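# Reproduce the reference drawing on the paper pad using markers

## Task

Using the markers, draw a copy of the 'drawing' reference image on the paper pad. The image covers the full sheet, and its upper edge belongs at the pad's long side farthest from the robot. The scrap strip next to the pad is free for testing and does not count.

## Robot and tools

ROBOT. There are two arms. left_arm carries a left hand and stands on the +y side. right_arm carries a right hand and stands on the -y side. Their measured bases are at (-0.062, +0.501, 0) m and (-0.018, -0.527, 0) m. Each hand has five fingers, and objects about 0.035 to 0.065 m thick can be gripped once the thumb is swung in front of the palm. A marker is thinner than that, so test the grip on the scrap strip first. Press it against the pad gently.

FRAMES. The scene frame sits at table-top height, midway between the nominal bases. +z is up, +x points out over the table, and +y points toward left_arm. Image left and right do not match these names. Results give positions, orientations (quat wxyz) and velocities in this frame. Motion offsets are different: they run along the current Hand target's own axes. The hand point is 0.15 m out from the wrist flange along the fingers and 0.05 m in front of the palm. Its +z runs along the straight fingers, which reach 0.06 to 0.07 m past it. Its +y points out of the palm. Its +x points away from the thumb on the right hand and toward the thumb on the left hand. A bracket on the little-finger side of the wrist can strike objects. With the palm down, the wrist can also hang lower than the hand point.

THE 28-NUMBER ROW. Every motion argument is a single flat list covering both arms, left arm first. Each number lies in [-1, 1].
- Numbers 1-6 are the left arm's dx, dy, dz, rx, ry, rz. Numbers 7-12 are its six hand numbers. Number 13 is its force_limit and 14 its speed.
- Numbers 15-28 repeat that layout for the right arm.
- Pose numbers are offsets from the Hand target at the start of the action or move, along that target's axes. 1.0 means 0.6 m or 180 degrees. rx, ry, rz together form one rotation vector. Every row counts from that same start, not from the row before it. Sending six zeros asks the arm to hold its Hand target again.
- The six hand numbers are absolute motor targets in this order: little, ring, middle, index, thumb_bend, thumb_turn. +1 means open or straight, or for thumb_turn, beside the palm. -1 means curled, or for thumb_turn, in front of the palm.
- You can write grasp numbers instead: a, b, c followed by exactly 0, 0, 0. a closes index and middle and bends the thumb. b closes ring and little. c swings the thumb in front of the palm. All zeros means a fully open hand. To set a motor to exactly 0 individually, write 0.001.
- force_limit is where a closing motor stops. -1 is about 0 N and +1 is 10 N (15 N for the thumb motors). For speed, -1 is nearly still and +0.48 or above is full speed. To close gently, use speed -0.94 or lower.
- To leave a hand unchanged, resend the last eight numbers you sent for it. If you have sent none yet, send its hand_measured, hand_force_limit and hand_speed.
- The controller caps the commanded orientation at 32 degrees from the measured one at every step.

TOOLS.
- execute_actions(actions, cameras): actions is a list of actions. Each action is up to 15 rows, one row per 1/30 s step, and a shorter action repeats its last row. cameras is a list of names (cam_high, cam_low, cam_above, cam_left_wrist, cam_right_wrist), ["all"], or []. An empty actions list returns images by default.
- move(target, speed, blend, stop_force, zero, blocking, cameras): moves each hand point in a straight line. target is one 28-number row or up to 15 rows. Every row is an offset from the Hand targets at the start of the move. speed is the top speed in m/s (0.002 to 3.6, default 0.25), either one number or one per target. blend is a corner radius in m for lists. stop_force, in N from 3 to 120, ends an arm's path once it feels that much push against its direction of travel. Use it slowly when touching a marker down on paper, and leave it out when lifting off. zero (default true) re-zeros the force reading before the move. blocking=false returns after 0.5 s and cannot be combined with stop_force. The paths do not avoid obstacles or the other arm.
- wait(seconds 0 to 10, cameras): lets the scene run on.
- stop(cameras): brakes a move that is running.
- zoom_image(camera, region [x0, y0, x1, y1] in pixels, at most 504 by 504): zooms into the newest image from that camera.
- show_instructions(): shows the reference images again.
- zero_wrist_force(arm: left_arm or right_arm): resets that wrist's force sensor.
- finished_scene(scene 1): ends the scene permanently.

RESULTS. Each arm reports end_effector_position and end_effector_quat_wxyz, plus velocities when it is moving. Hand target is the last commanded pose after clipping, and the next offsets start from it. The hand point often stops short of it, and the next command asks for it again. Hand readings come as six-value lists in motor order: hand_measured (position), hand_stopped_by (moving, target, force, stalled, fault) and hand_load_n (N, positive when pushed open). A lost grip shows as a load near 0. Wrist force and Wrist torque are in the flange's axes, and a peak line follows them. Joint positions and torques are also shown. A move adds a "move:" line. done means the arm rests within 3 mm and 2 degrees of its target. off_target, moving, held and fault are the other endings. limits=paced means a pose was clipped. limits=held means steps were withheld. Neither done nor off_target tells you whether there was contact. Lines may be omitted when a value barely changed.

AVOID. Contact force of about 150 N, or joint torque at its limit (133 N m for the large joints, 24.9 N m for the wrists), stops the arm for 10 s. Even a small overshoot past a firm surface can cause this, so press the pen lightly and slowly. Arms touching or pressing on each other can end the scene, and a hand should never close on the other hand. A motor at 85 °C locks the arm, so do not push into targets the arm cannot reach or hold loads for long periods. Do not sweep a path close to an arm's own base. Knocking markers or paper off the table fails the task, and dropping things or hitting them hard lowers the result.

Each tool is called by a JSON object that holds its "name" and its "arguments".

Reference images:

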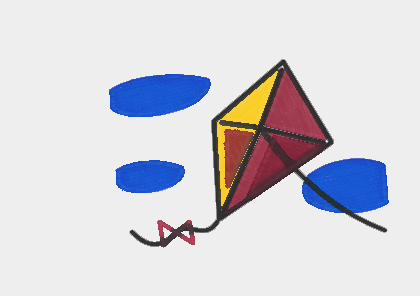

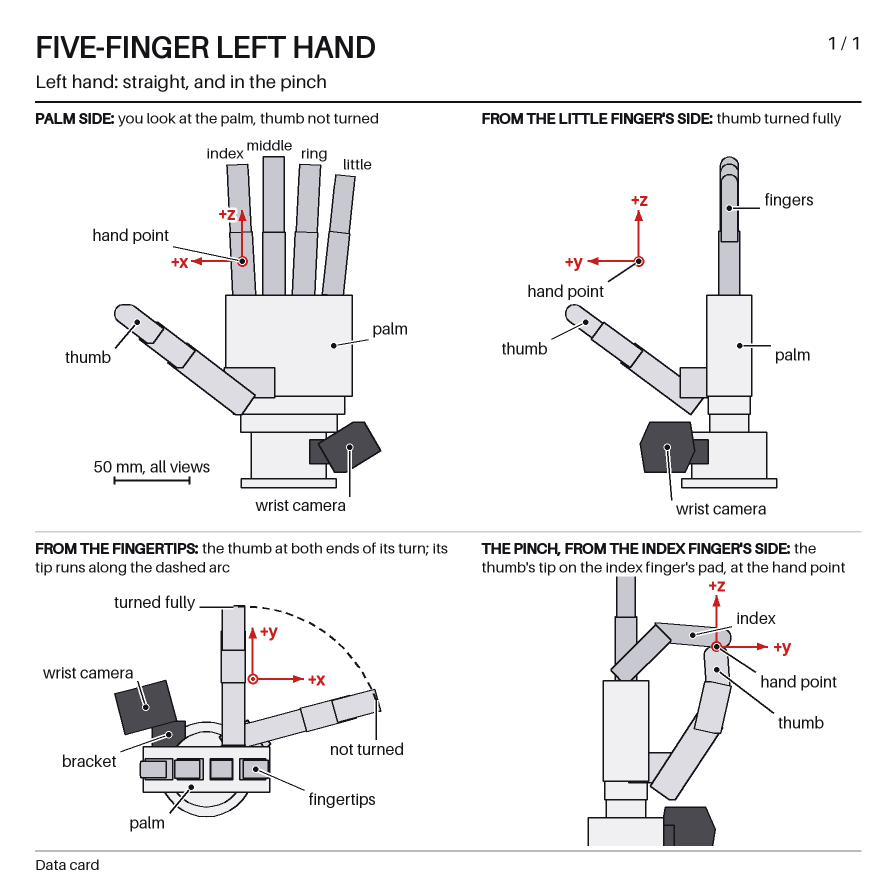

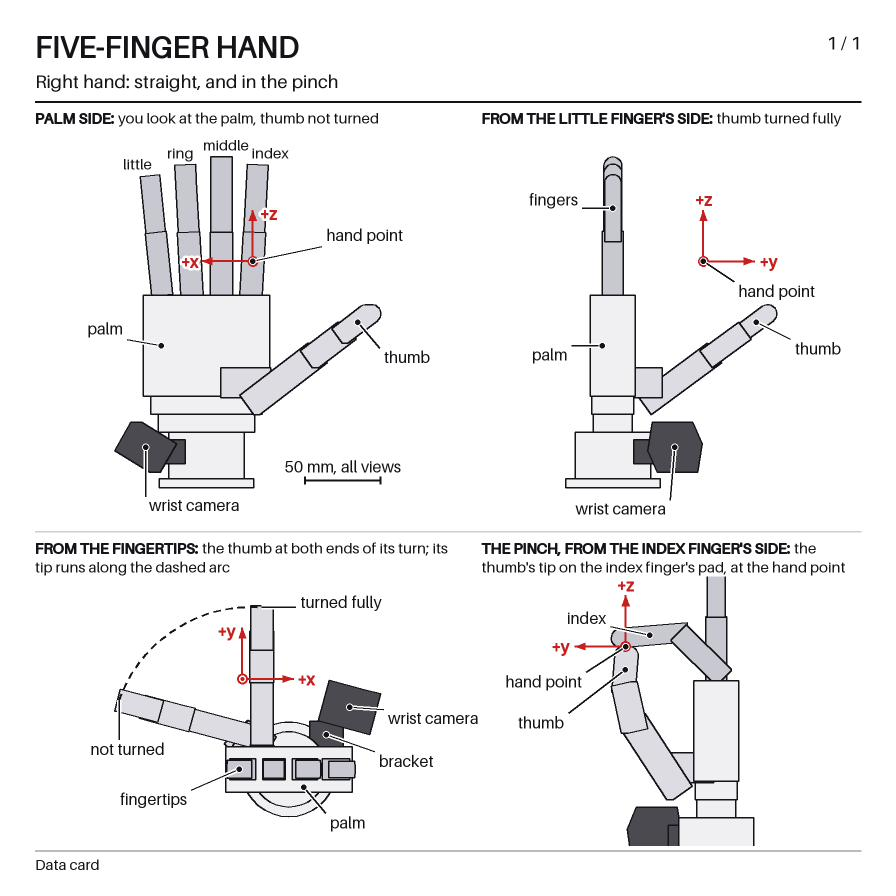

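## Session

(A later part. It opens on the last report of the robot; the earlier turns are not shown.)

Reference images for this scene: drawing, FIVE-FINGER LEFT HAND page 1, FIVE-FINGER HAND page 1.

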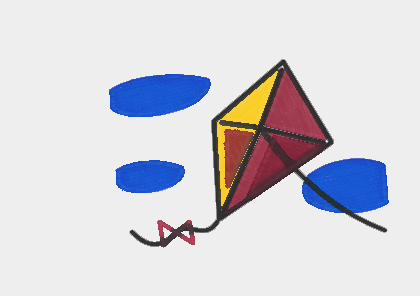

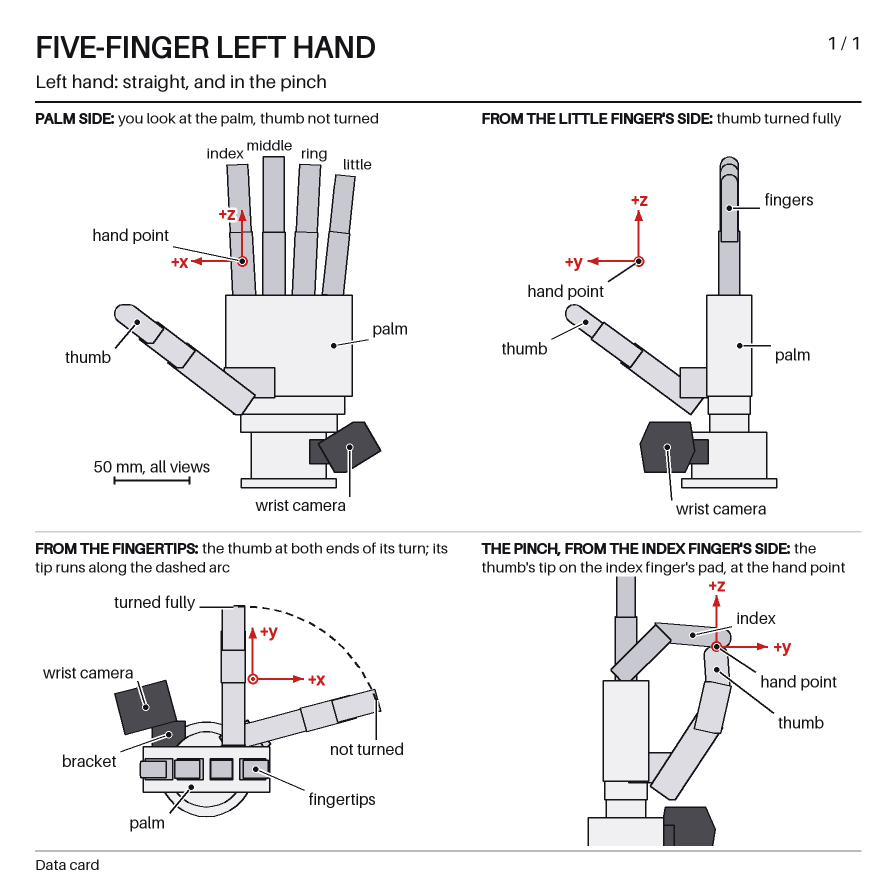

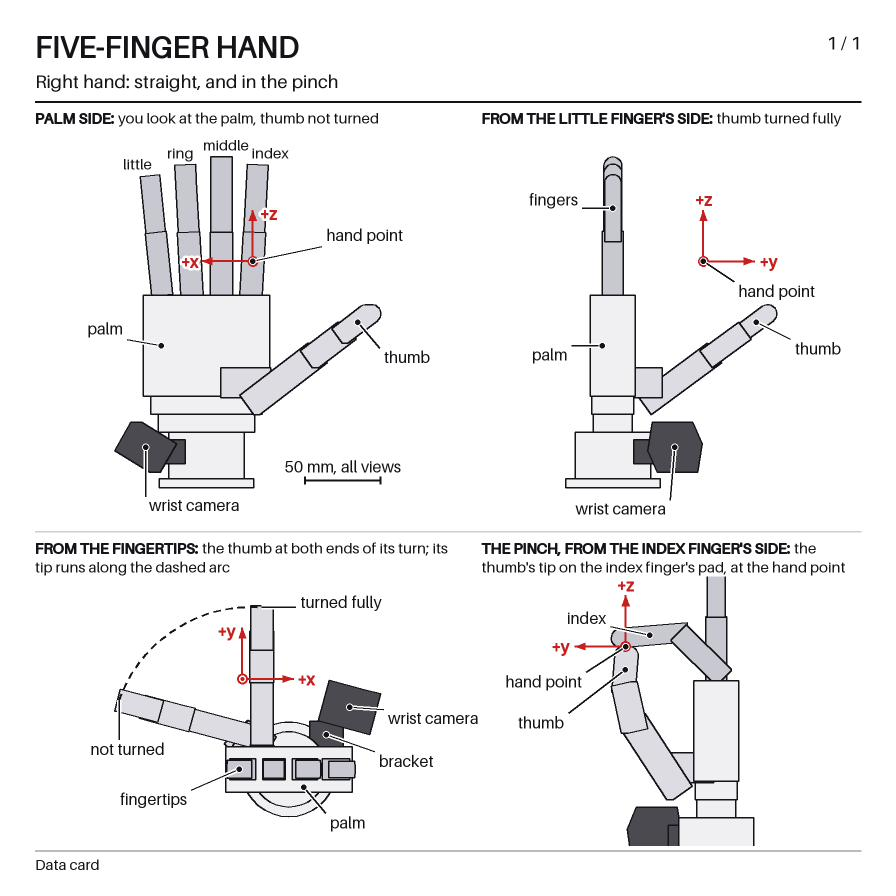

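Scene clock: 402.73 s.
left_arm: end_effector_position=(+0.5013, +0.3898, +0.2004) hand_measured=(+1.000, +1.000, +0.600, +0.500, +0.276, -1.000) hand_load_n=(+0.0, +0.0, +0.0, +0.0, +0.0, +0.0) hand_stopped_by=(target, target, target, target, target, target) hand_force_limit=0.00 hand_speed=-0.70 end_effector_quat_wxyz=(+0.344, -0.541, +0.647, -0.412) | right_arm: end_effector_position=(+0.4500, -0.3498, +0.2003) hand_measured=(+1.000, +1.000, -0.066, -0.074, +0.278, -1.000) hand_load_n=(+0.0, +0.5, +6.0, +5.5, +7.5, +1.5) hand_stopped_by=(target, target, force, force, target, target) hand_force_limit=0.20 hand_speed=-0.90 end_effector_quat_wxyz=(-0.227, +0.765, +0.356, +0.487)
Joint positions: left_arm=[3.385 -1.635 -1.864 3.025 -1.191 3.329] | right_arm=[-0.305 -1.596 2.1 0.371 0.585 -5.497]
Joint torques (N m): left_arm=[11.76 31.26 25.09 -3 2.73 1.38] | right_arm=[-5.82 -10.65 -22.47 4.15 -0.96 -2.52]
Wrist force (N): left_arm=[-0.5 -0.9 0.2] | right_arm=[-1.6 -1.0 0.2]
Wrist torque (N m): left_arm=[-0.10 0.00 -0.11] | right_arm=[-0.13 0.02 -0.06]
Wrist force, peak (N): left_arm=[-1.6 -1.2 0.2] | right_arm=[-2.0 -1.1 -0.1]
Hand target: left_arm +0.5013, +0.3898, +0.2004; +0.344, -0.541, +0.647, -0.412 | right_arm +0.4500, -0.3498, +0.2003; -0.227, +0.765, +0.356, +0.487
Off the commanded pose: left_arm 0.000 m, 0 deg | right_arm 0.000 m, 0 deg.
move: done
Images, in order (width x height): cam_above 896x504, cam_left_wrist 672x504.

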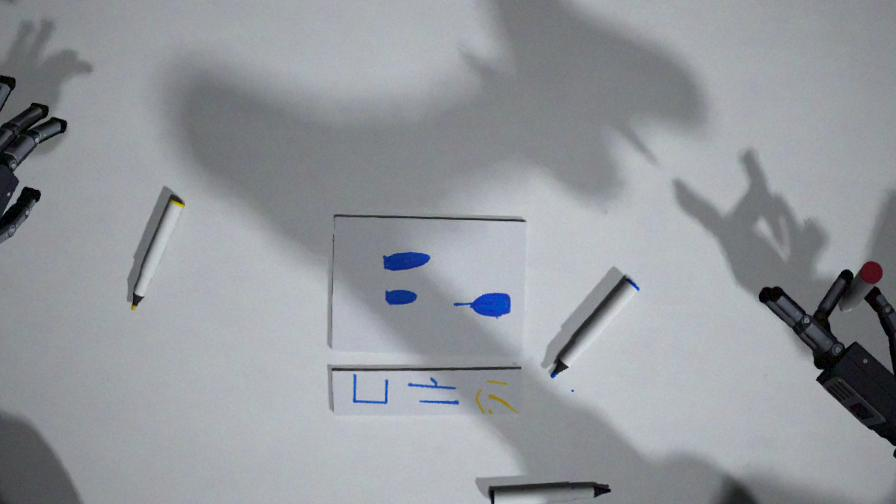

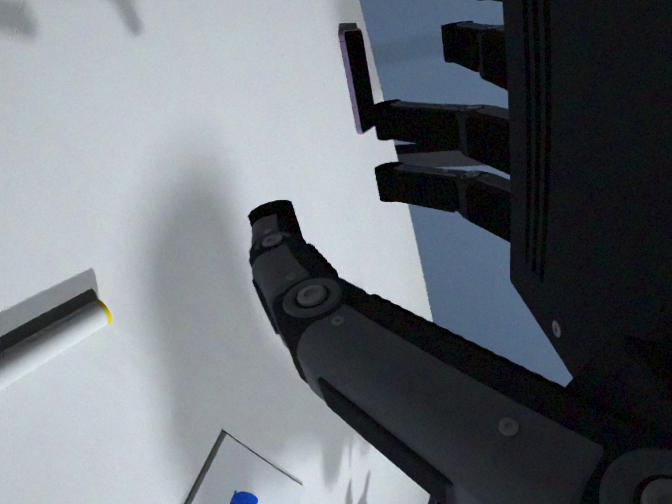

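{"name": "move", "arguments": {"target": [0.0657,0.1216,-0.0619,0,0.5115,0.2385,1,1,0.6,0.5,0.275,-1,0,-0.7,0,0,0,0,0,0,1,1,-0.5,-0.45,0.275,-1,0.2,-0.9], "speed": 0.35, "cameras": ["all"]}}

Scene clock: 407.80 s.
left_arm: end_effector_position=(+0.4308, +0.3624, +0.1500) hand_measured=(+1.000, +1.000, +0.600, +0.500, +0.276, -1.000) hand_load_n=(+0.0, +0.0, +0.0, +0.0, +0.0, +0.0) hand_stopped_by=(target, target, target, target, target, target) hand_force_limit=0.00 hand_speed=-0.70 end_effector_quat_wxyz=(-0.102, +0.159, +0.828, -0.528) | right_arm: end_effector_position=(+0.4500, -0.3498, +0.2003) hand_measured=(+1.000, +1.000, -0.066, -0.074, +0.278, -1.000) hand_load_n=(+0.0, +0.0, +6.0, +5.0, +8.0, +1.5) hand_stopped_by=(target, target, force, force, target, target) hand_force_limit=0.20 hand_speed=-0.90 end_effector_quat_wxyz=(-0.227, +0.765, +0.356, +0.487)
Joint positions: left_arm=[3.428 -2.408 -1.319 1.23 -0.778 5.791] | right_arm=[-0.305 -1.596 2.1 0.371 0.585 -5.497]
Joint torques (N m): left_arm=[-10.59 36.62 20.49 -5.8 -2.11 1.61] | right_arm=[-5.79 -9.94 -22.95 4 -1.06 -2.56]
Wrist force (N): left_arm=[-0.3 -1.2 0.3] | right_arm=[-1.7 -1.2 0.4]
Wrist torque (N m): left_arm=[-0.14 -0.01 -0.11] | right_arm=[-0.15 0.03 -0.07]
Wrist force, peak (N): left_arm=[-0.4 -1.2 0.6] | right_arm=[-2.1 -0.9 0.0]
Hand target: left_arm +0.4308, +0.3624, +0.1500; -0.102, +0.159, +0.828, -0.528 | right_arm +0.4500, -0.3498, +0.2003; -0.227, +0.765, +0.356, +0.487
Off the commanded pose: left_arm 0.000 m, 0 deg | right_arm 0.000 m, 0 deg.
move: done

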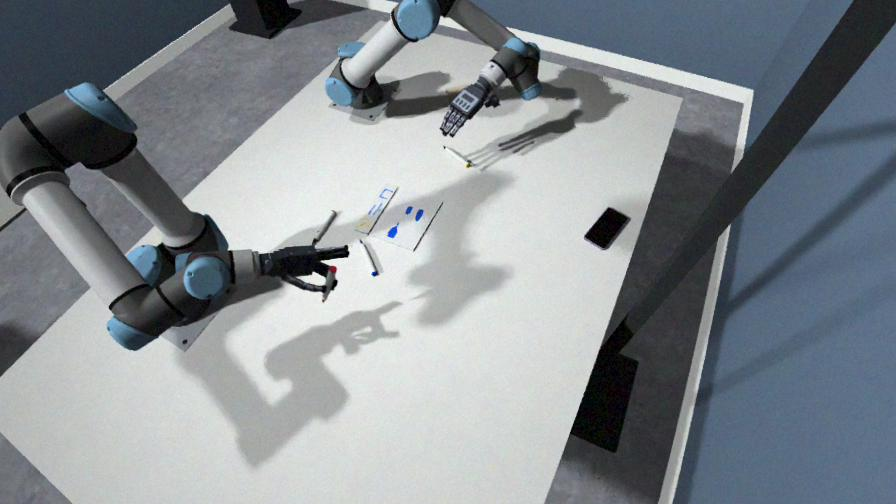

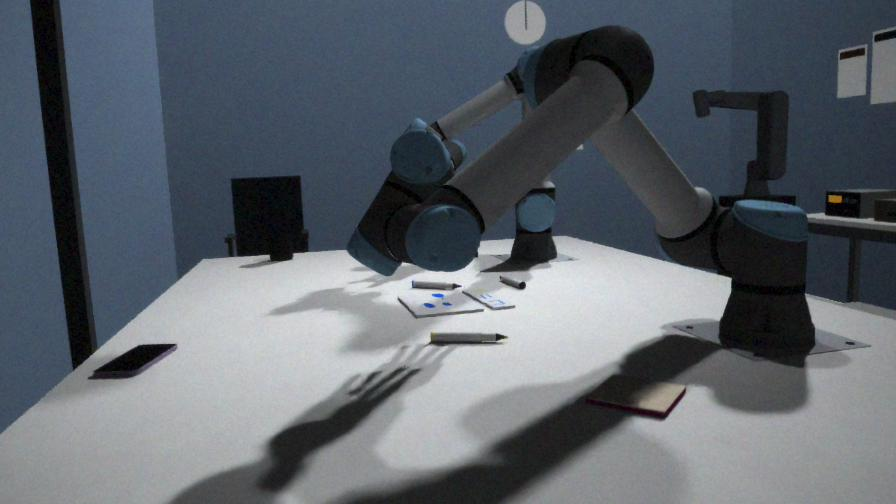

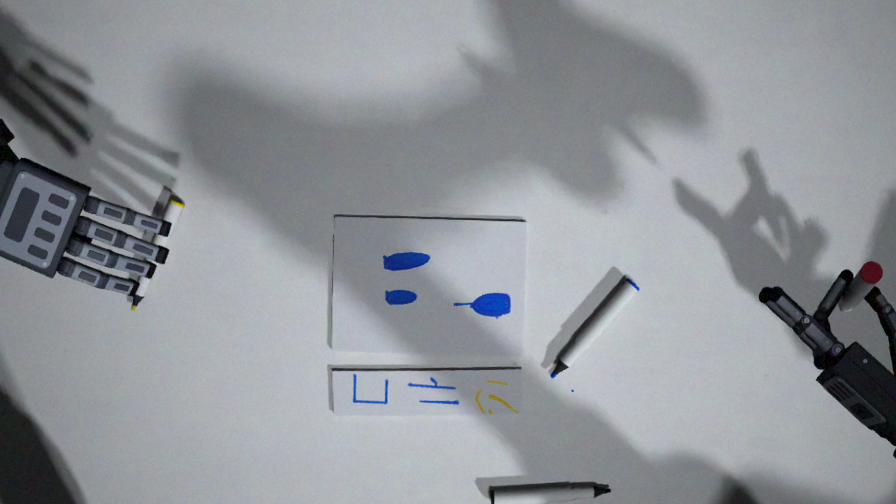

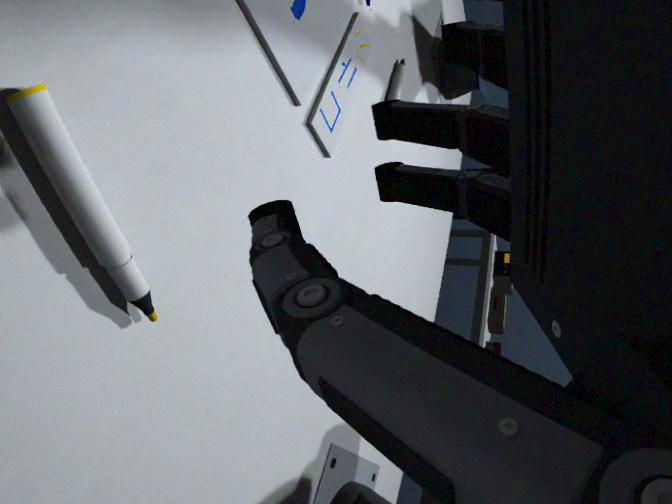

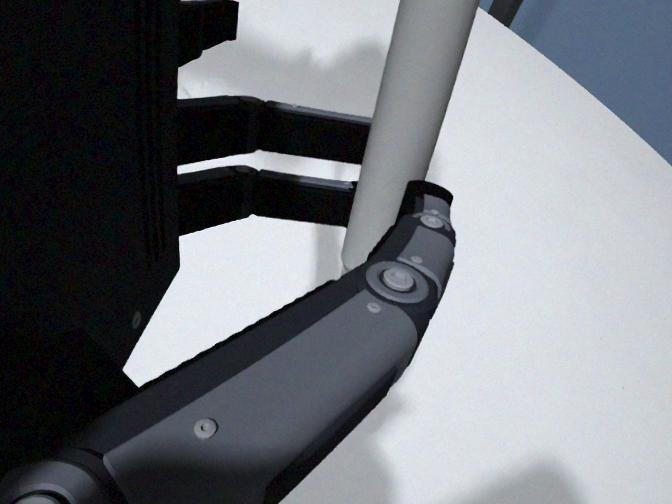

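{"name": "move", "arguments": {"target": [0,0.1367,0.0637,0,0,0,1,1,0.6,0.5,0.275,-1,0,-0.7,0,0,0,0,0,0,1,1,-0.5,-0.45,0.275,-1,0.2,-0.9], "speed": 0.15, "cameras": ["cam_left_wrist","cam_above"]}}

Scene clock: 409.20 s.
left_arm: end_effector_position=(+0.4308, +0.3625, +0.0596) hand_measured=(+1.000, +1.000, +0.600, +0.500, +0.276, -1.000) hand_load_n=(+0.0, +0.0, +0.0, +0.0, +0.0, +0.0) hand_stopped_by=(target, target, target, target, target, target) hand_force_limit=0.00 hand_speed=-0.70 end_effector_quat_wxyz=(-0.102, +0.159, +0.828, -0.528) | right_arm: end_effector_position=(+0.4500, -0.3498, +0.2003) hand_measured=(+1.000, +1.000, -0.066, -0.074, +0.278, -1.000) hand_load_n=(+0.0, +0.0, +6.5, +5.0, +7.5, +1.5) hand_stopped_by=(target, target, force, force, target, target) hand_force_limit=0.20 hand_speed=-0.90 end_effector_quat_wxyz=(-0.227, +0.765, +0.356, +0.487)
Joint positions: left_arm=[3.428 -2.542 -1.332 1.377 -0.778 5.791] | right_arm=[-0.305 -1.596 2.1 0.371 0.585 -5.497]
Joint torques (N m): left_arm=[-7.6 39.97 18.71 0.42 2.78 -1.38] | right_arm=[-5.85 -9.57 -24.04 3.93 -1.1 -2.42]
Wrist force (N): left_arm=[-0.1 -1.1 0.4] | right_arm=[-1.7 -1.2 0.0]
Wrist torque (N m): left_arm=[-0.15 -0.06 -0.07] | right_arm=[-0.14 0.04 -0.07]
Wrist force, peak (N): left_arm=[-0.4 -1.9 -0.1] | right_arm=[-2.0 -0.9 0.1]
Hand target: left_arm +0.4308, +0.3624, +0.0595; -0.102, +0.159, +0.828, -0.528 | right_arm +0.4500, -0.3498, +0.2003; -0.227, +0.765, +0.356, +0.487
Off the commanded pose: left_arm 0.000 m, 0 deg | right_arm 0.000 m, 0 deg.
move: done
Images, in order (width x height): cam_above 896x504, cam_left_wrist 672x504.

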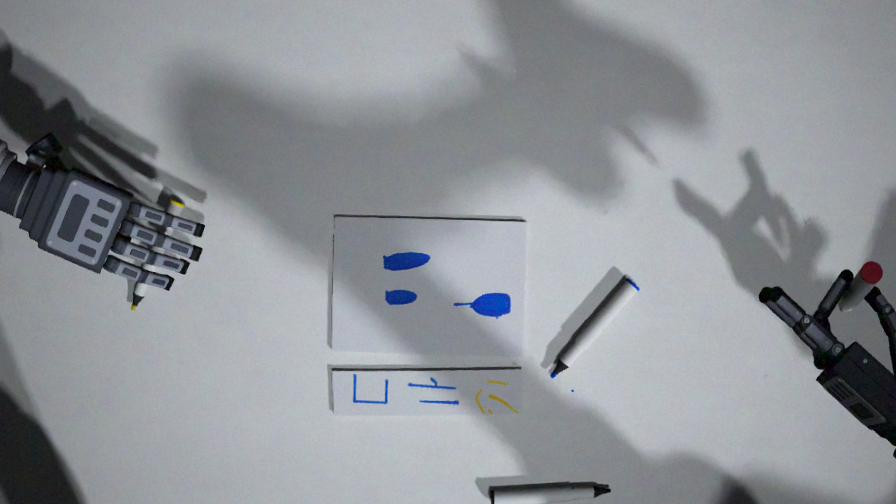

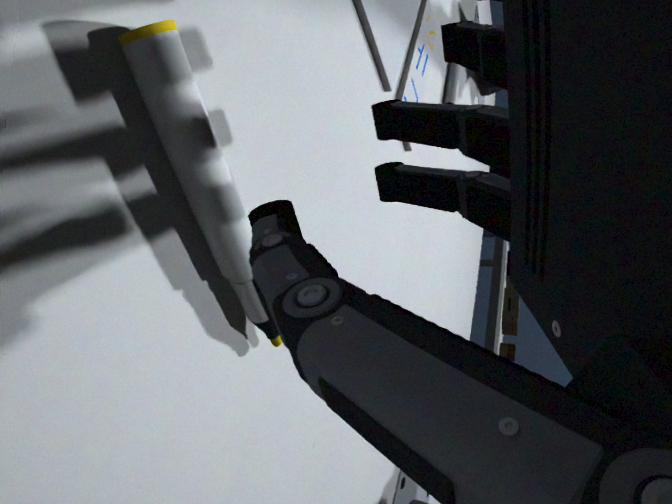

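{"name": "move", "arguments": {"target": [0,0.0035,-0.0076,0,0,0,1,1,0.6,0.5,0.275,-1,0,-0.7,0,0,0,0,0,0,1,1,-0.5,-0.45,0.275,-1,0.2,-0.9], "speed": 0.1, "cameras": ["cam_left_wrist"]}}

Scene clock: 410.57 s.
left_arm: end_effector_position=(+0.4326, +0.3670, +0.0596) hand_measured=(+1.000, +1.000, +0.600, +0.500, +0.276, -1.000) hand_load_n=(+0.0, +0.0, +0.0, +0.0, +0.0, +0.0) hand_stopped_by=(target, target, target, target, target, target) hand_force_limit=0.00 hand_speed=-0.70 end_effector_quat_wxyz=(-0.102, +0.159, +0.828, -0.528) | right_arm: end_effector_position=(+0.4500, -0.3498, +0.2003) hand_measured=(+1.000, +1.000, -0.066, -0.074, +0.278, -1.000) hand_load_n=(-0.5, +0.0, +6.5, +5.5, +7.5, +1.5) hand_stopped_by=(target, target, force, force, target, target) hand_force_limit=0.20 hand_speed=-0.90 end_effector_quat_wxyz=(-0.227, +0.765, +0.356, +0.487)
Joint positions: left_arm=[3.434 -2.546 -1.324 1.369 -0.784 5.797] | right_arm=[-0.305 -1.596 2.1 0.371 0.585 -5.497]
Joint torques (N m): left_arm=[12.31 38.68 18.24 -5.4 -1.99 1.32] | right_arm=[-5.19 -8.74 -23.57 4.07 -1.15 -2.64]
Wrist force (N): left_arm=[-0.2 -0.7 0.6] | right_arm=[-1.8 -1.1 0.2]
Wrist torque (N m): left_arm=[-0.10 -0.04 -0.12] | right_arm=[-0.13 0.05 -0.07]
Wrist force, peak (N): left_arm=[-0.3 -1.3 0.7] | right_arm=[-1.9 -1.2 -0.1]
Hand target: left_arm +0.4326, +0.3671, +0.0596; -0.102, +0.159, +0.828, -0.528 | right_arm +0.4500, -0.3498, +0.2003; -0.227, +0.765, +0.356, +0.487
Off the commanded pose: left_arm 0.000 m, 0 deg | right_arm 0.000 m, 0 deg.
move: done
Images, in order (width x height): cam_left_wrist 672x504.

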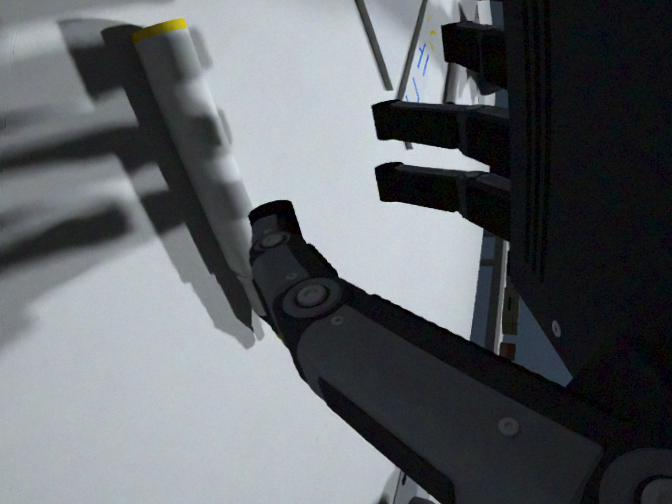

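{"name": "move", "arguments": {"target": [-0.0083,-0.007,0.0151,0,0,0,1,1,0.6,0.5,0.275,-1,0,-0.7,0,0,0,0,0,0,1,1,-0.5,-0.45,0.275,-1,0.2,-0.9], "speed": 0.1, "cameras": ["cam_left_wrist"]}}

Scene clock: 412.03 s.
left_arm: end_effector_position=(+0.4335, +0.3560, +0.0595) hand_measured=(+1.000, +1.000, +0.600, +0.500, +0.276, -1.000) hand_load_n=(-0.5, +0.0, +0.0, +0.0, +0.0, +0.0) hand_stopped_by=(target, target, target, target, target, target) hand_force_limit=0.00 hand_speed=-0.70 end_effector_quat_wxyz=(-0.102, +0.159, +0.828, -0.528) | right_arm: end_effector_position=(+0.4500, -0.3498, +0.2003) hand_measured=(+1.000, +1.000, -0.066, -0.074, +0.278, -1.000) hand_load_n=(+0.0, +0.0, +6.0, +5.5, +8.0, +1.5) hand_stopped_by=(target, target, force, force, target, target) hand_force_limit=0.20 hand_speed=-0.90 end_effector_quat_wxyz=(-0.227, +0.765, +0.356, +0.487)
Joint positions: left_arm=[3.416 -2.547 -1.32 1.377 -0.769 5.781] | right_arm=[-0.305 -1.596 2.1 0.371 0.585 -5.497]
Joint torques (N m): left_arm=[-10.97 38.82 19.41 0.41 3.06 -1.39] | right_arm=[-4.96 -9.38 -22.9 4.06 -1.31 -2.36]
Wrist force (N): left_arm=[-0.1 -1.0 0.4] | right_arm=[-1.8 -0.9 0.1]
Wrist torque (N m): left_arm=[-0.14 -0.06 0.02] | right_arm=[-0.10 0.04 -0.06]
Wrist force, peak (N): left_arm=[-0.3 -1.3 0.7] | right_arm=[-2.1 -1.0 0.1]
Hand target: left_arm +0.4335, +0.3559, +0.0595; -0.102, +0.159, +0.828, -0.528 | right_arm +0.4500, -0.3498, +0.2003; -0.227, +0.765, +0.356, +0.487
Off the commanded pose: left_arm 0.000 m, 0 deg | right_arm 0.000 m, 0 deg.
move: done
Images, in order (width x height): cam_left_wrist 672x504.

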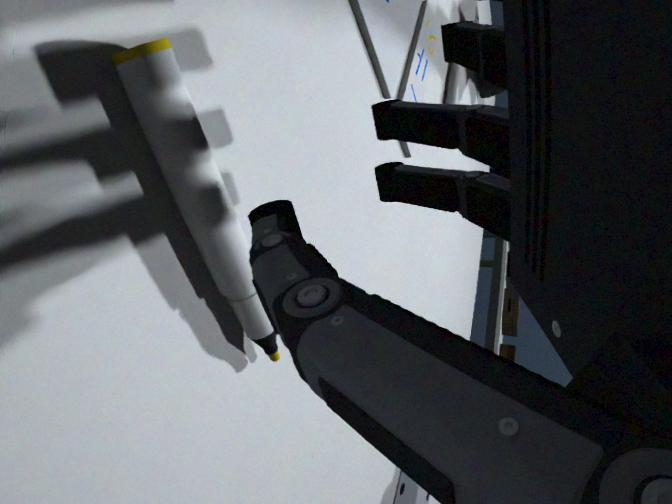

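{"name": "move", "arguments": {"target": [[0,0.0514,0.0258,0,0,0,1,1,0.6,0.5,0.275,-1,0,-0.7,0,0,0,0,0,0,1,1,-0.5,-0.45,0.275,-1,0.2,-0.9],[0,0.0748,0.0367,0,0,0,1,1,0.6,0.5,0.275,-1,0,-0.7,0,0,0,0,0,0,1,1,-0.5,-0.45,0.275,-1,0.2,-0.9]], "speed": [0.05,0.015], "stop_force": 5, "cameras": ["cam_left_wrist","cam_low"]}}

Scene clock: 415.23 s.
left_arm: end_effector_position=(+0.4331, +0.3550, +0.0128) hand_measured=(+1.000, +1.000, +0.600, +0.500, +0.276, -1.000) hand_load_n=(+0.0, +0.0, +0.0, -0.5, -1.5, +0.0) hand_stopped_by=(target, target, target, target, target, target) hand_force_limit=0.00 hand_speed=-0.70 end_effector_quat_wxyz=(-0.102, +0.159, +0.828, -0.528) | right_arm: end_effector_position=(+0.4500, -0.3498, +0.2003) hand_measured=(+1.000, +1.000, -0.066, -0.074, +0.278, -1.000) hand_load_n=(+0.0, +0.0, +6.5, +5.0, +8.0, +1.5) hand_stopped_by=(target, target, force, force, target, target) hand_force_limit=0.20 hand_speed=-0.90 end_effector_quat_wxyz=(-0.227, +0.765, +0.356, +0.487)
Joint positions: left_arm=[3.414 -2.624 -1.308 1.444 -0.768 5.78] | right_arm=[-0.305 -1.596 2.1 0.371 0.585 -5.497]
Joint torques (N m): left_arm=[-10.28 55.58 2.9 -4.56 1.27 0.13] | right_arm=[-4.18 -9.66 -22.27 4.08 -1.26 -2.44]
Wrist force (N): left_arm=[0.1 -4.9 -5.3] | right_arm=[-1.7 -0.9 -0.1]
Wrist torque (N m): left_arm=[-0.23 -0.11 0.05] | right_arm=[-0.08 0.04 -0.05]
Wrist force, peak (N): left_arm=[0.6 -11.2 -14.4] | right_arm=[-2.0 -0.9 0.1]
Hand target: left_arm +0.4331, +0.3550, +0.0128; -0.102, +0.159, +0.828, -0.528 (not the last commanded pose) | right_arm +0.4500, -0.3498, +0.2003; -0.227, +0.765, +0.356, +0.487
Off the commanded pose: left_arm 0.003 m, 0 deg | right_arm 0.000 m, 0 deg.
move: contact (left_arm); path passed 1 of 2 targets
Images, in order (width x height): cam_low 896x504, cam_left_wrist 672x504.

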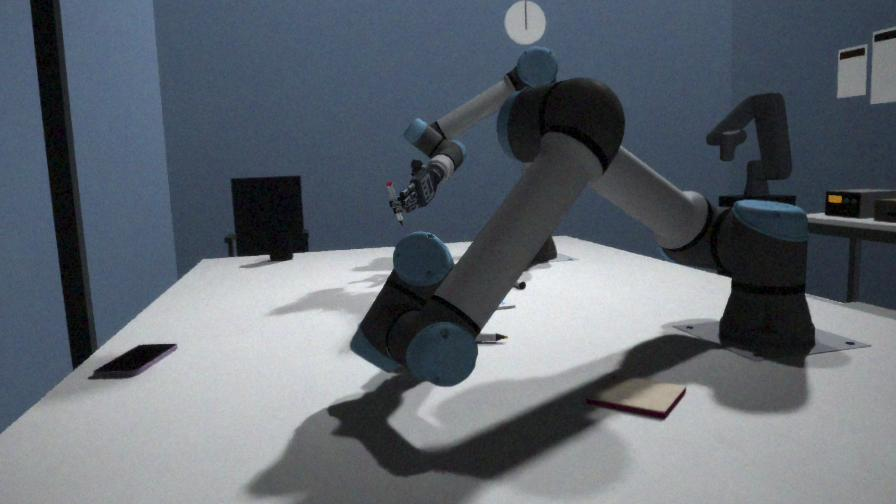

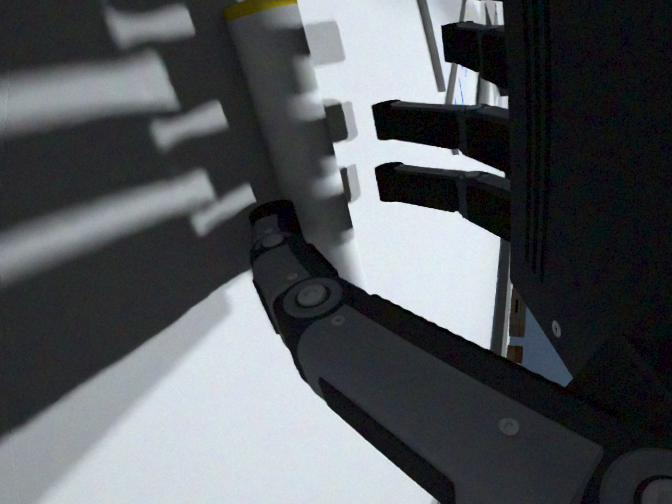

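{"name": "move", "arguments": {"target": [[0,-0.0055,-0.0026,0,0,0,1,1,0.6,0.5,0.275,-1,0,-0.7,0,0,0,0,0,0,1,1,-0.5,-0.45,0.275,-1,0.2,-0.9],[0,-0.0056,-0.0026,0,0,0,1,1,-0.36,-0.36,0.275,-1,-0.3,-0.8,0,0,0,0,0,0,1,1,-0.5,-0.45,0.275,-1,0.2,-0.9]], "speed": 0.05, "cameras": ["cam_left_wrist","cam_low"]}}

Scene clock: 418.37 s.
left_arm: end_effector_position=(+0.4331, +0.3550, +0.0165) hand_measured=(+1.000, +1.000, +0.252, -0.070, +0.276, -1.000) hand_load_n=(+0.0, -0.5, +9.5, +6.5, +5.5, -2.0) hand_stopped_by=(target, target, force, force, target, target) hand_force_limit=-0.30 hand_speed=-0.80 end_effector_quat_wxyz=(-0.102, +0.159, +0.828, -0.528) | right_arm: end_effector_position=(+0.4500, -0.3498, +0.2003) hand_measured=(+1.000, +1.000, -0.066, -0.074, +0.278, -1.000) hand_load_n=(+0.0, +0.0, +6.0, +5.0, +7.5, +1.5) hand_stopped_by=(target, target, force, force, target, target) hand_force_limit=0.20 hand_speed=-0.90 end_effector_quat_wxyz=(-0.227, +0.765, +0.356, +0.487)
Joint positions: left_arm=[3.414 -2.618 -1.31 1.439 -0.768 5.78] | right_arm=[-0.305 -1.596 2.1 0.371 0.585 -5.497]
Joint torques (N m): left_arm=[-5.08 50.88 5.07 1.25 0.99 -1.13] | right_arm=[-4.96 -9.25 -22.27 4.07 -1.38 -2.52]
Wrist force (N): left_arm=[-0.3 -8.4 0.4] | right_arm=[-1.8 -0.7 0.1]
Wrist torque (N m): left_arm=[0.12 -0.01 0.14] | right_arm=[-0.07 0.05 -0.06]
Wrist force, peak (N): left_arm=[0.0 -9.0 0.8] | right_arm=[-2.0 -1.1 0.2]
Hand target: left_arm +0.4331, +0.3550, +0.0165; -0.102, +0.159, +0.828, -0.528 | right_arm +0.4500, -0.3498, +0.2003; -0.227, +0.765, +0.356, +0.487
Off the commanded pose: left_arm 0.000 m, 0 deg | right_arm 0.000 m, 0 deg.
move: done
Images, in order (width x height): cam_low 896x504, cam_left_wrist 672x504.

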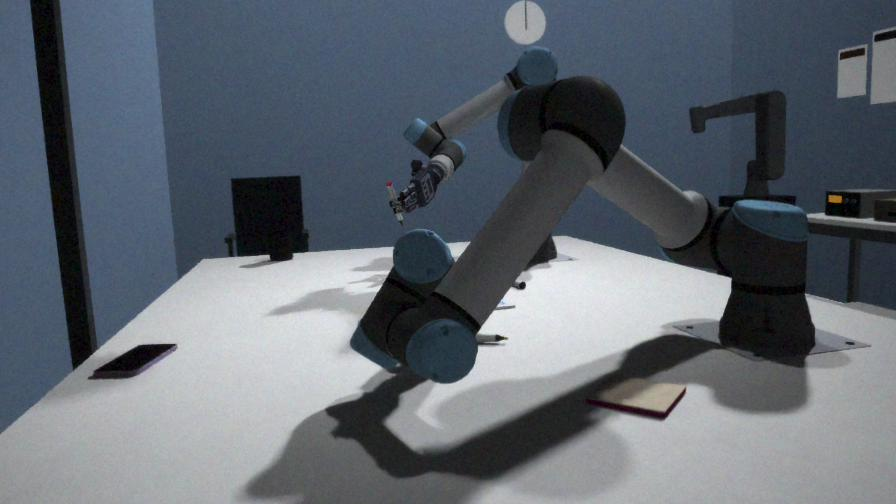

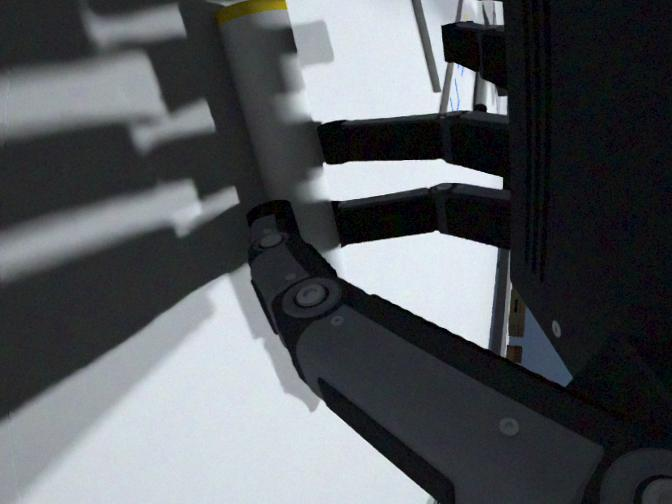

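{"name": "move", "arguments": {"target": [[0,0,0,0,0,0,1,1,0.55,-0.36,0.275,-1,-0.3,-0.8,0,0,0,0,0,0,1,1,-0.5,-0.45,0.275,-1,0.2,-0.9],[0,-0.0001,0,0,0,0,1,1,-0.4,-0.36,0.275,-1,-0.3,-0.88,0,0,0,0,0,0,1,1,-0.5,-0.45,0.275,-1,0.2,-0.9]], "speed": 0.05, "cameras": ["cam_left_wrist"]}}

Scene clock: 422.63 s.
left_arm: end_effector_position=(+0.4331, +0.3550, +0.0166) hand_measured=(+1.000, +1.000, +0.262, -0.070, +0.276, -1.000) hand_load_n=(+0.0, +0.0, +3.0, +6.5, +5.0, -2.0) hand_stopped_by=(target, target, force, force, target, target) hand_force_limit=-0.30 hand_speed=-0.88 end_effector_quat_wxyz=(-0.102, +0.159, +0.828, -0.528) | right_arm: end_effector_position=(+0.4500, -0.3498, +0.2003) hand_measured=(+1.000, +1.000, -0.066, -0.074, +0.278, -1.000) hand_load_n=(+0.0, +0.0, +6.5, +5.0, +7.5, +1.5) hand_stopped_by=(target, target, force, force, target, target) hand_force_limit=0.20 hand_speed=-0.90 end_effector_quat_wxyz=(-0.227, +0.765, +0.356, +0.487)
Joint positions: left_arm=[3.414 -2.618 -1.31 1.439 -0.768 5.779] | right_arm=[-0.305 -1.596 2.1 0.371 0.585 -5.497]
Joint torques (N m): left_arm=[0.98 56.43 4.53 -4.41 2.17 -1.32] | right_arm=[-4.9 -9.78 -22.38 4.06 -1.34 -2.55]
Wrist force (N): left_arm=[-0.3 -4.7 -0.2] | right_arm=[-1.8 -0.8 -0.1]
Wrist torque (N m): left_arm=[-0.06 -0.03 0.06] | right_arm=[-0.08 0.05 -0.06]
Wrist force, peak (N): left_arm=[-0.1 -8.8 0.6] | right_arm=[-2.0 -1.0 0.2]
Hand target: left_arm +0.4331, +0.3550, +0.0166; -0.102, +0.159, +0.828, -0.528 | right_arm +0.4500, -0.3498, +0.2003; -0.227, +0.765, +0.356, +0.487
Off the commanded pose: left_arm 0.000 m, 0 deg | right_arm 0.000 m, 0 deg.
move: done
Images, in order (width x height): cam_left_wrist 672x504.

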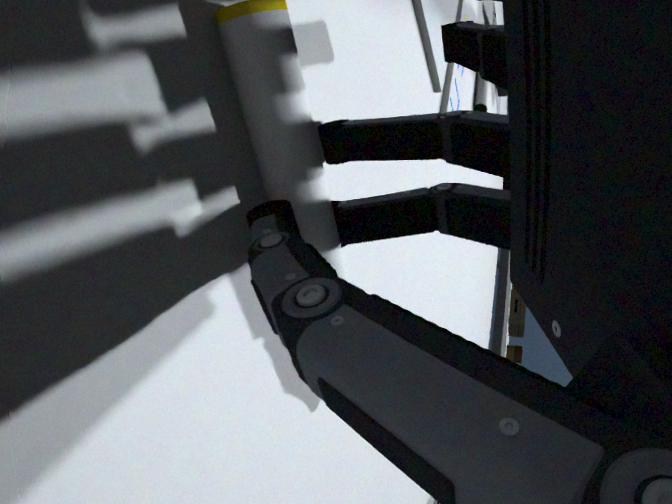

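{"name": "move", "arguments": {"target": [[0,0,0,0,0,0,1,1,0.6,0.5,0.275,-1,-0.3,-0.7,0,0,0,0,0,0,1,1,-0.5,-0.45,0.275,-1,0.2,-0.9],[0,-0.0001,0,0,0,0,1,1,-0.4,0.5,0.275,-1,-0.3,-0.88,0,0,0,0,0,0,1,1,-0.5,-0.45,0.275,-1,0.2,-0.9]], "speed": 0.05, "cameras": ["cam_left_wrist"]}}

Scene clock: 426.13 s.
left_arm: end_effector_position=(+0.4331, +0.3549, +0.0166) hand_measured=(+1.000, +1.000, +0.256, +0.500, +0.276, -1.000) hand_load_n=(+0.0, +0.0, +5.5, +0.0, +0.0, +0.5) hand_stopped_by=(target, target, force, target, target, target) hand_force_limit=-0.30 hand_speed=-0.88 end_effector_quat_wxyz=(-0.102, +0.159, +0.828, -0.528) | right_arm: end_effector_position=(+0.4500, -0.3498, +0.2003) hand_measured=(+1.000, +1.000, -0.066, -0.074, +0.278, -1.000) hand_load_n=(+0.0, +0.0, +6.0, +5.5, +7.5, +1.5) hand_stopped_by=(target, target, force, force, target, target) hand_force_limit=0.20 hand_speed=-0.90 end_effector_quat_wxyz=(-0.227, +0.765, +0.356, +0.487)
Joint positions: left_arm=[3.414 -2.618 -1.31 1.439 -0.768 5.779] | right_arm=[-0.305 -1.596 2.1 0.371 0.585 -5.497]
Joint torques (N m): left_arm=[-8.86 55.38 4.26 -4.6 2.36 -1.38] | right_arm=[-4.79 -9.89 -23.9 3.92 -1.43 -2.38]
Wrist force (N): left_arm=[-0.4 -4.6 0.7] | right_arm=[-1.7 -0.9 0.0]
Wrist torque (N m): left_arm=[0.03 -0.01 0.09] | right_arm=[-0.09 0.04 -0.05]
Wrist force, peak (N): left_arm=[-0.1 -5.2 1.3] | right_arm=[-1.9 -1.1 0.1]
Hand target: left_arm +0.4331, +0.3549, +0.0166; -0.102, +0.159, +0.828, -0.528 | right_arm +0.4500, -0.3498, +0.2003; -0.227, +0.765, +0.356, +0.487
Off the commanded pose: left_arm 0.000 m, 0 deg | right_arm 0.000 m, 0 deg.
move: done
Images, in order (width x height): cam_left_wrist 672x504.

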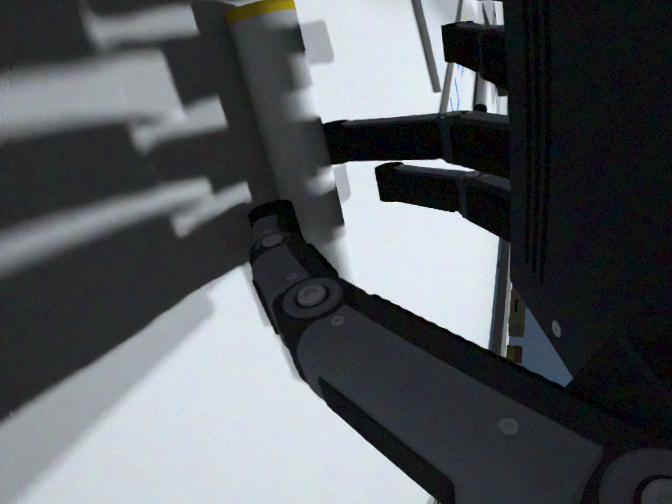

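{"name": "move", "arguments": {"target": [[0,0,0,0,0,0,1,1,0.6,0.5,0.275,-1,-0.3,-0.7,0,0,0,0,0,0,1,1,-0.5,-0.45,0.275,-1,0.2,-0.9],[0,-0.003,-0.0014,0,0,0,1,1,0.61,0.51,0.275,-1,-0.3,-0.88,0,0,0,0,0,0,1,1,-0.5,-0.45,0.275,-1,0.2,-0.9],[0,-0.0031,-0.0014,0,0,0,1,1,-0.36,-0.36,0.275,-1,-0.3,-0.86,0,0,0,0,0,0,1,1,-0.5,-0.45,0.275,-1,0.2,-0.9]], "speed": 0.05, "cameras": ["cam_left_wrist"]}}

Scene clock: 432.27 s.
left_arm: end_effector_position=(+0.4331, +0.3549, +0.0187) hand_measured=(+1.000, +1.000, +0.118, -0.072, +0.276, -1.000) hand_load_n=(+0.0, +0.0, +5.5, +5.5, +5.0, -1.5) hand_stopped_by=(target, target, force, force, target, target) hand_force_limit=-0.30 hand_speed=-0.86 end_effector_quat_wxyz=(-0.102, +0.159, +0.828, -0.528) | right_arm: end_effector_position=(+0.4500, -0.3498, +0.2003) hand_measured=(+1.000, +1.000, -0.066, -0.074, +0.278, -1.000) hand_load_n=(+0.0, +0.0, +6.5, +5.0, +7.5, +1.5) hand_stopped_by=(target, target, force, force, target, target) hand_force_limit=0.20 hand_speed=-0.90 end_effector_quat_wxyz=(-0.227, +0.765, +0.356, +0.487)
Joint positions: left_arm=[3.414 -2.614 -1.311 1.436 -0.768 5.779] | right_arm=[-0.305 -1.596 2.1 0.371 0.585 -5.497]
Joint torques (N m): left_arm=[-9.76 54.02 3.61 -3.34 1.4 -1.24] | right_arm=[-4.91 -9.31 -23.13 3.92 -1.55 -2.52]
Wrist force (N): left_arm=[-0.4 -6.4 0.5] | right_arm=[-1.7 -0.8 0.2]
Wrist torque (N m): left_arm=[-0.03 0.01 0.11] | right_arm=[-0.09 0.03 -0.06]
Wrist force, peak (N): left_arm=[-0.2 -6.8 0.7] | right_arm=[-2.1 -0.9 -0.1]
Hand target: left_arm +0.4331, +0.3549, +0.0187; -0.102, +0.159, +0.828, -0.528 | right_arm +0.4500, -0.3498, +0.2003; -0.227, +0.765, +0.356, +0.487
Off the commanded pose: left_arm 0.000 m, 0 deg | right_arm 0.000 m, 0 deg.
move: done
Images, in order (width x height): cam_left_wrist 672x504.

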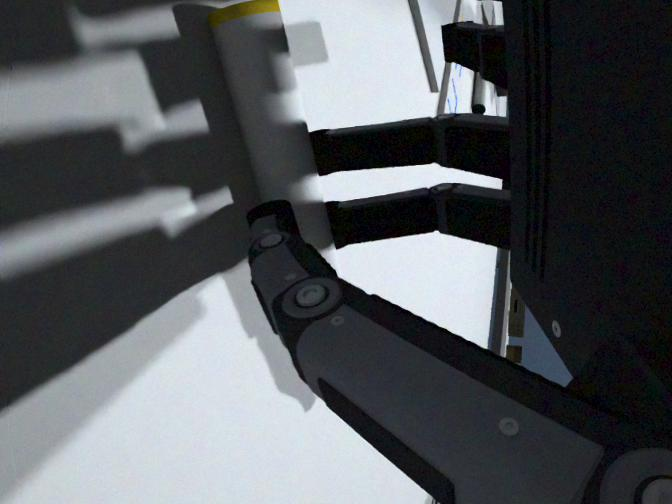

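{"name": "move", "arguments": {"target": [[0,-0.006,-0.0028,0,0,0,1,1,-0.36,-0.36,0.275,-1,-0.3,-0.86,0,0,0,0,0,0,1,1,-0.5,-0.45,0.275,-1,0.2,-0.9],[0,-0.0061,-0.0028,0,0,0,1,1,-0.4,-0.36,0.275,-1,-0.3,-0.88,0,0,0,0,0,0,1,1,-0.5,-0.45,0.275,-1,0.2,-0.9]], "speed": 0.03, "cameras": ["cam_left_wrist"]}}

Scene clock: 434.40 s.
left_arm: end_effector_position=(+0.4331, +0.3549, +0.0227) hand_measured=(+1.000, +1.000, -0.046, -0.072, +0.278, -1.000) hand_load_n=(+0.0, +0.0, +6.5, +4.5, +9.0, +1.0) hand_stopped_by=(target, target, force, force, target, target) hand_force_limit=-0.30 hand_speed=-0.88 end_effector_quat_wxyz=(-0.102, +0.159, +0.828, -0.528) | right_arm: end_effector_position=(+0.4500, -0.3498, +0.2003) hand_measured=(+1.000, +1.000, -0.066, -0.074, +0.278, -1.000) hand_load_n=(+0.0, +0.0, +6.5, +5.5, +7.5, +1.5) hand_stopped_by=(target, target, force, force, target, target) hand_force_limit=0.20 hand_speed=-0.90 end_effector_quat_wxyz=(-0.227, +0.765, +0.356, +0.487)
Joint positions: left_arm=[3.414 -2.607 -1.312 1.431 -0.768 5.779] | right_arm=[-0.305 -1.596 2.1 0.371 0.585 -5.497]
Joint torques (N m): left_arm=[-10.44 56.96 3.66 -5.49 -1.09 -1.35] | right_arm=[-3.9 -10.2 -23.05 4.09 -1.5 -2.51]
Wrist force (N): left_arm=[-0.4 -0.9 0.5] | right_arm=[-1.9 -0.9 0.1]
Wrist torque (N m): left_arm=[-0.14 -0.02 0.02] | right_arm=[-0.09 0.06 -0.07]
Wrist force, peak (N): left_arm=[-0.3 -6.4 0.6] | right_arm=[-2.0 -0.9 0.2]
Hand target: left_arm +0.4331, +0.3549, +0.0227; -0.102, +0.159, +0.828, -0.528 | right_arm +0.4500, -0.3498, +0.2003; -0.227, +0.765, +0.356, +0.487
Off the commanded pose: left_arm 0.000 m, 0 deg | right_arm 0.000 m, 0 deg.
move: done
Images, in order (width x height): cam_left_wrist 672x504.

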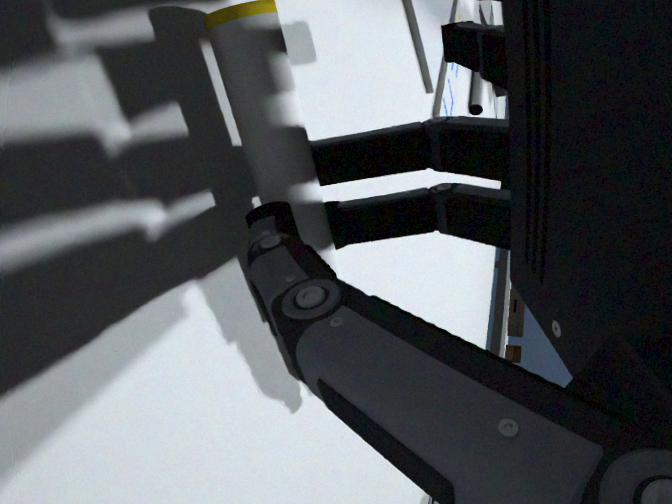

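{"name": "move", "arguments": {"target": [[0,-0.0453,-0.0211,0,0,0,1,1,-0.4,-0.36,0.275,-1,-0.3,-0.88,0,0,0,0,0,0,1,1,-0.5,-0.45,0.275,-1,0.2,-0.9],[0,-0.0755,-0.0352,0,0,0,1,1,-0.5,-0.45,0.275,-1,0.3,-0.92,0,0,0,0,0,0,1,1,-0.5,-0.45,0.275,-1,0.2,-0.9],[0,-0.0756,-0.0352,0,0,0,1,1,-0.5,-0.45,0.275,-1,0.3,-0.92,0,0,0,0,0,0,1,1,-0.5,-0.45,0.275,-1,0.2,-0.9]], "speed": 0.06, "cameras": ["cam_left_wrist","cam_low"]}}

Scene clock: 437.43 s.
left_arm: end_effector_position=(+0.4331, +0.3549, +0.0727) hand_measured=(+1.000, +1.000, -0.046, -0.078, +0.278, -1.000) hand_load_n=(+0.0, +0.0, +6.0, +6.5, +10.0, +0.5) hand_stopped_by=(target, target, force, force, target, target) hand_force_limit=0.30 hand_speed=-0.92 end_effector_quat_wxyz=(-0.102, +0.159, +0.828, -0.528) | right_arm: end_effector_position=(+0.4500, -0.3498, +0.2003) hand_measured=(+1.000, +1.000, -0.066, -0.074, +0.278, -1.000) hand_load_n=(+0.0, -0.5, +6.0, +5.5, +8.0, +1.5) hand_stopped_by=(target, target, force, force, target, target) hand_force_limit=0.20 hand_speed=-0.90 end_effector_quat_wxyz=(-0.227, +0.765, +0.356, +0.487)
Joint positions: left_arm=[3.414 -2.525 -1.323 1.359 -0.768 5.779] | right_arm=[-0.305 -1.596 2.1 0.371 0.585 -5.497]
Joint torques (N m): left_arm=[7.21 56.66 4.74 -5.46 0 0.28] | right_arm=[-4.88 -9.93 -23.31 4.05 -1.49 -2.53]
Wrist force (N): left_arm=[-0.4 -0.8 0.4] | right_arm=[-1.7 -0.8 -0.1]
Wrist torque (N m): left_arm=[-0.12 -0.02 -0.01] | right_arm=[-0.07 0.04 -0.05]
Wrist force, peak (N): left_arm=[0.0 -1.5 0.2] | right_arm=[-1.9 -1.1 0.1]
Hand target: left_arm +0.4331, +0.3549, +0.0727; -0.102, +0.159, +0.828, -0.528 | right_arm +0.4500, -0.3498, +0.2003; -0.227, +0.765, +0.356, +0.487
Off the commanded pose: left_arm 0.000 m, 0 deg | right_arm 0.000 m, 0 deg.
move: done
Images, in order (width x height): cam_low 896x504, cam_left_wrist 672x504.

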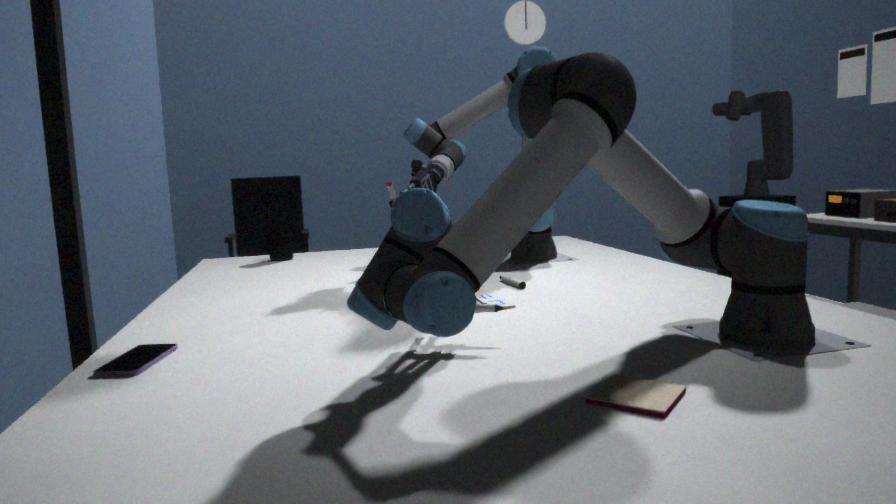

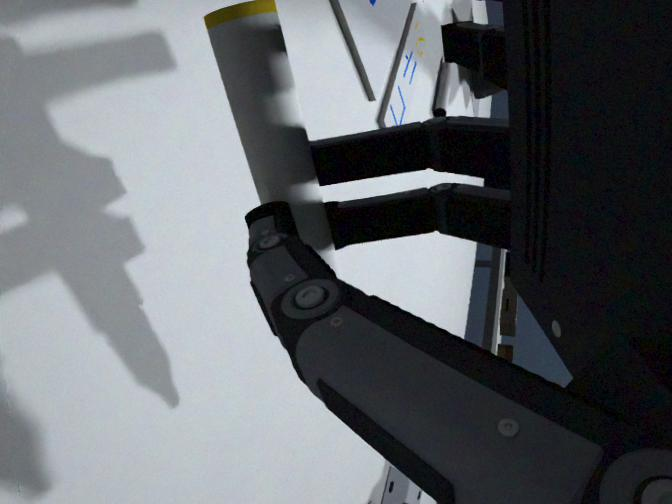

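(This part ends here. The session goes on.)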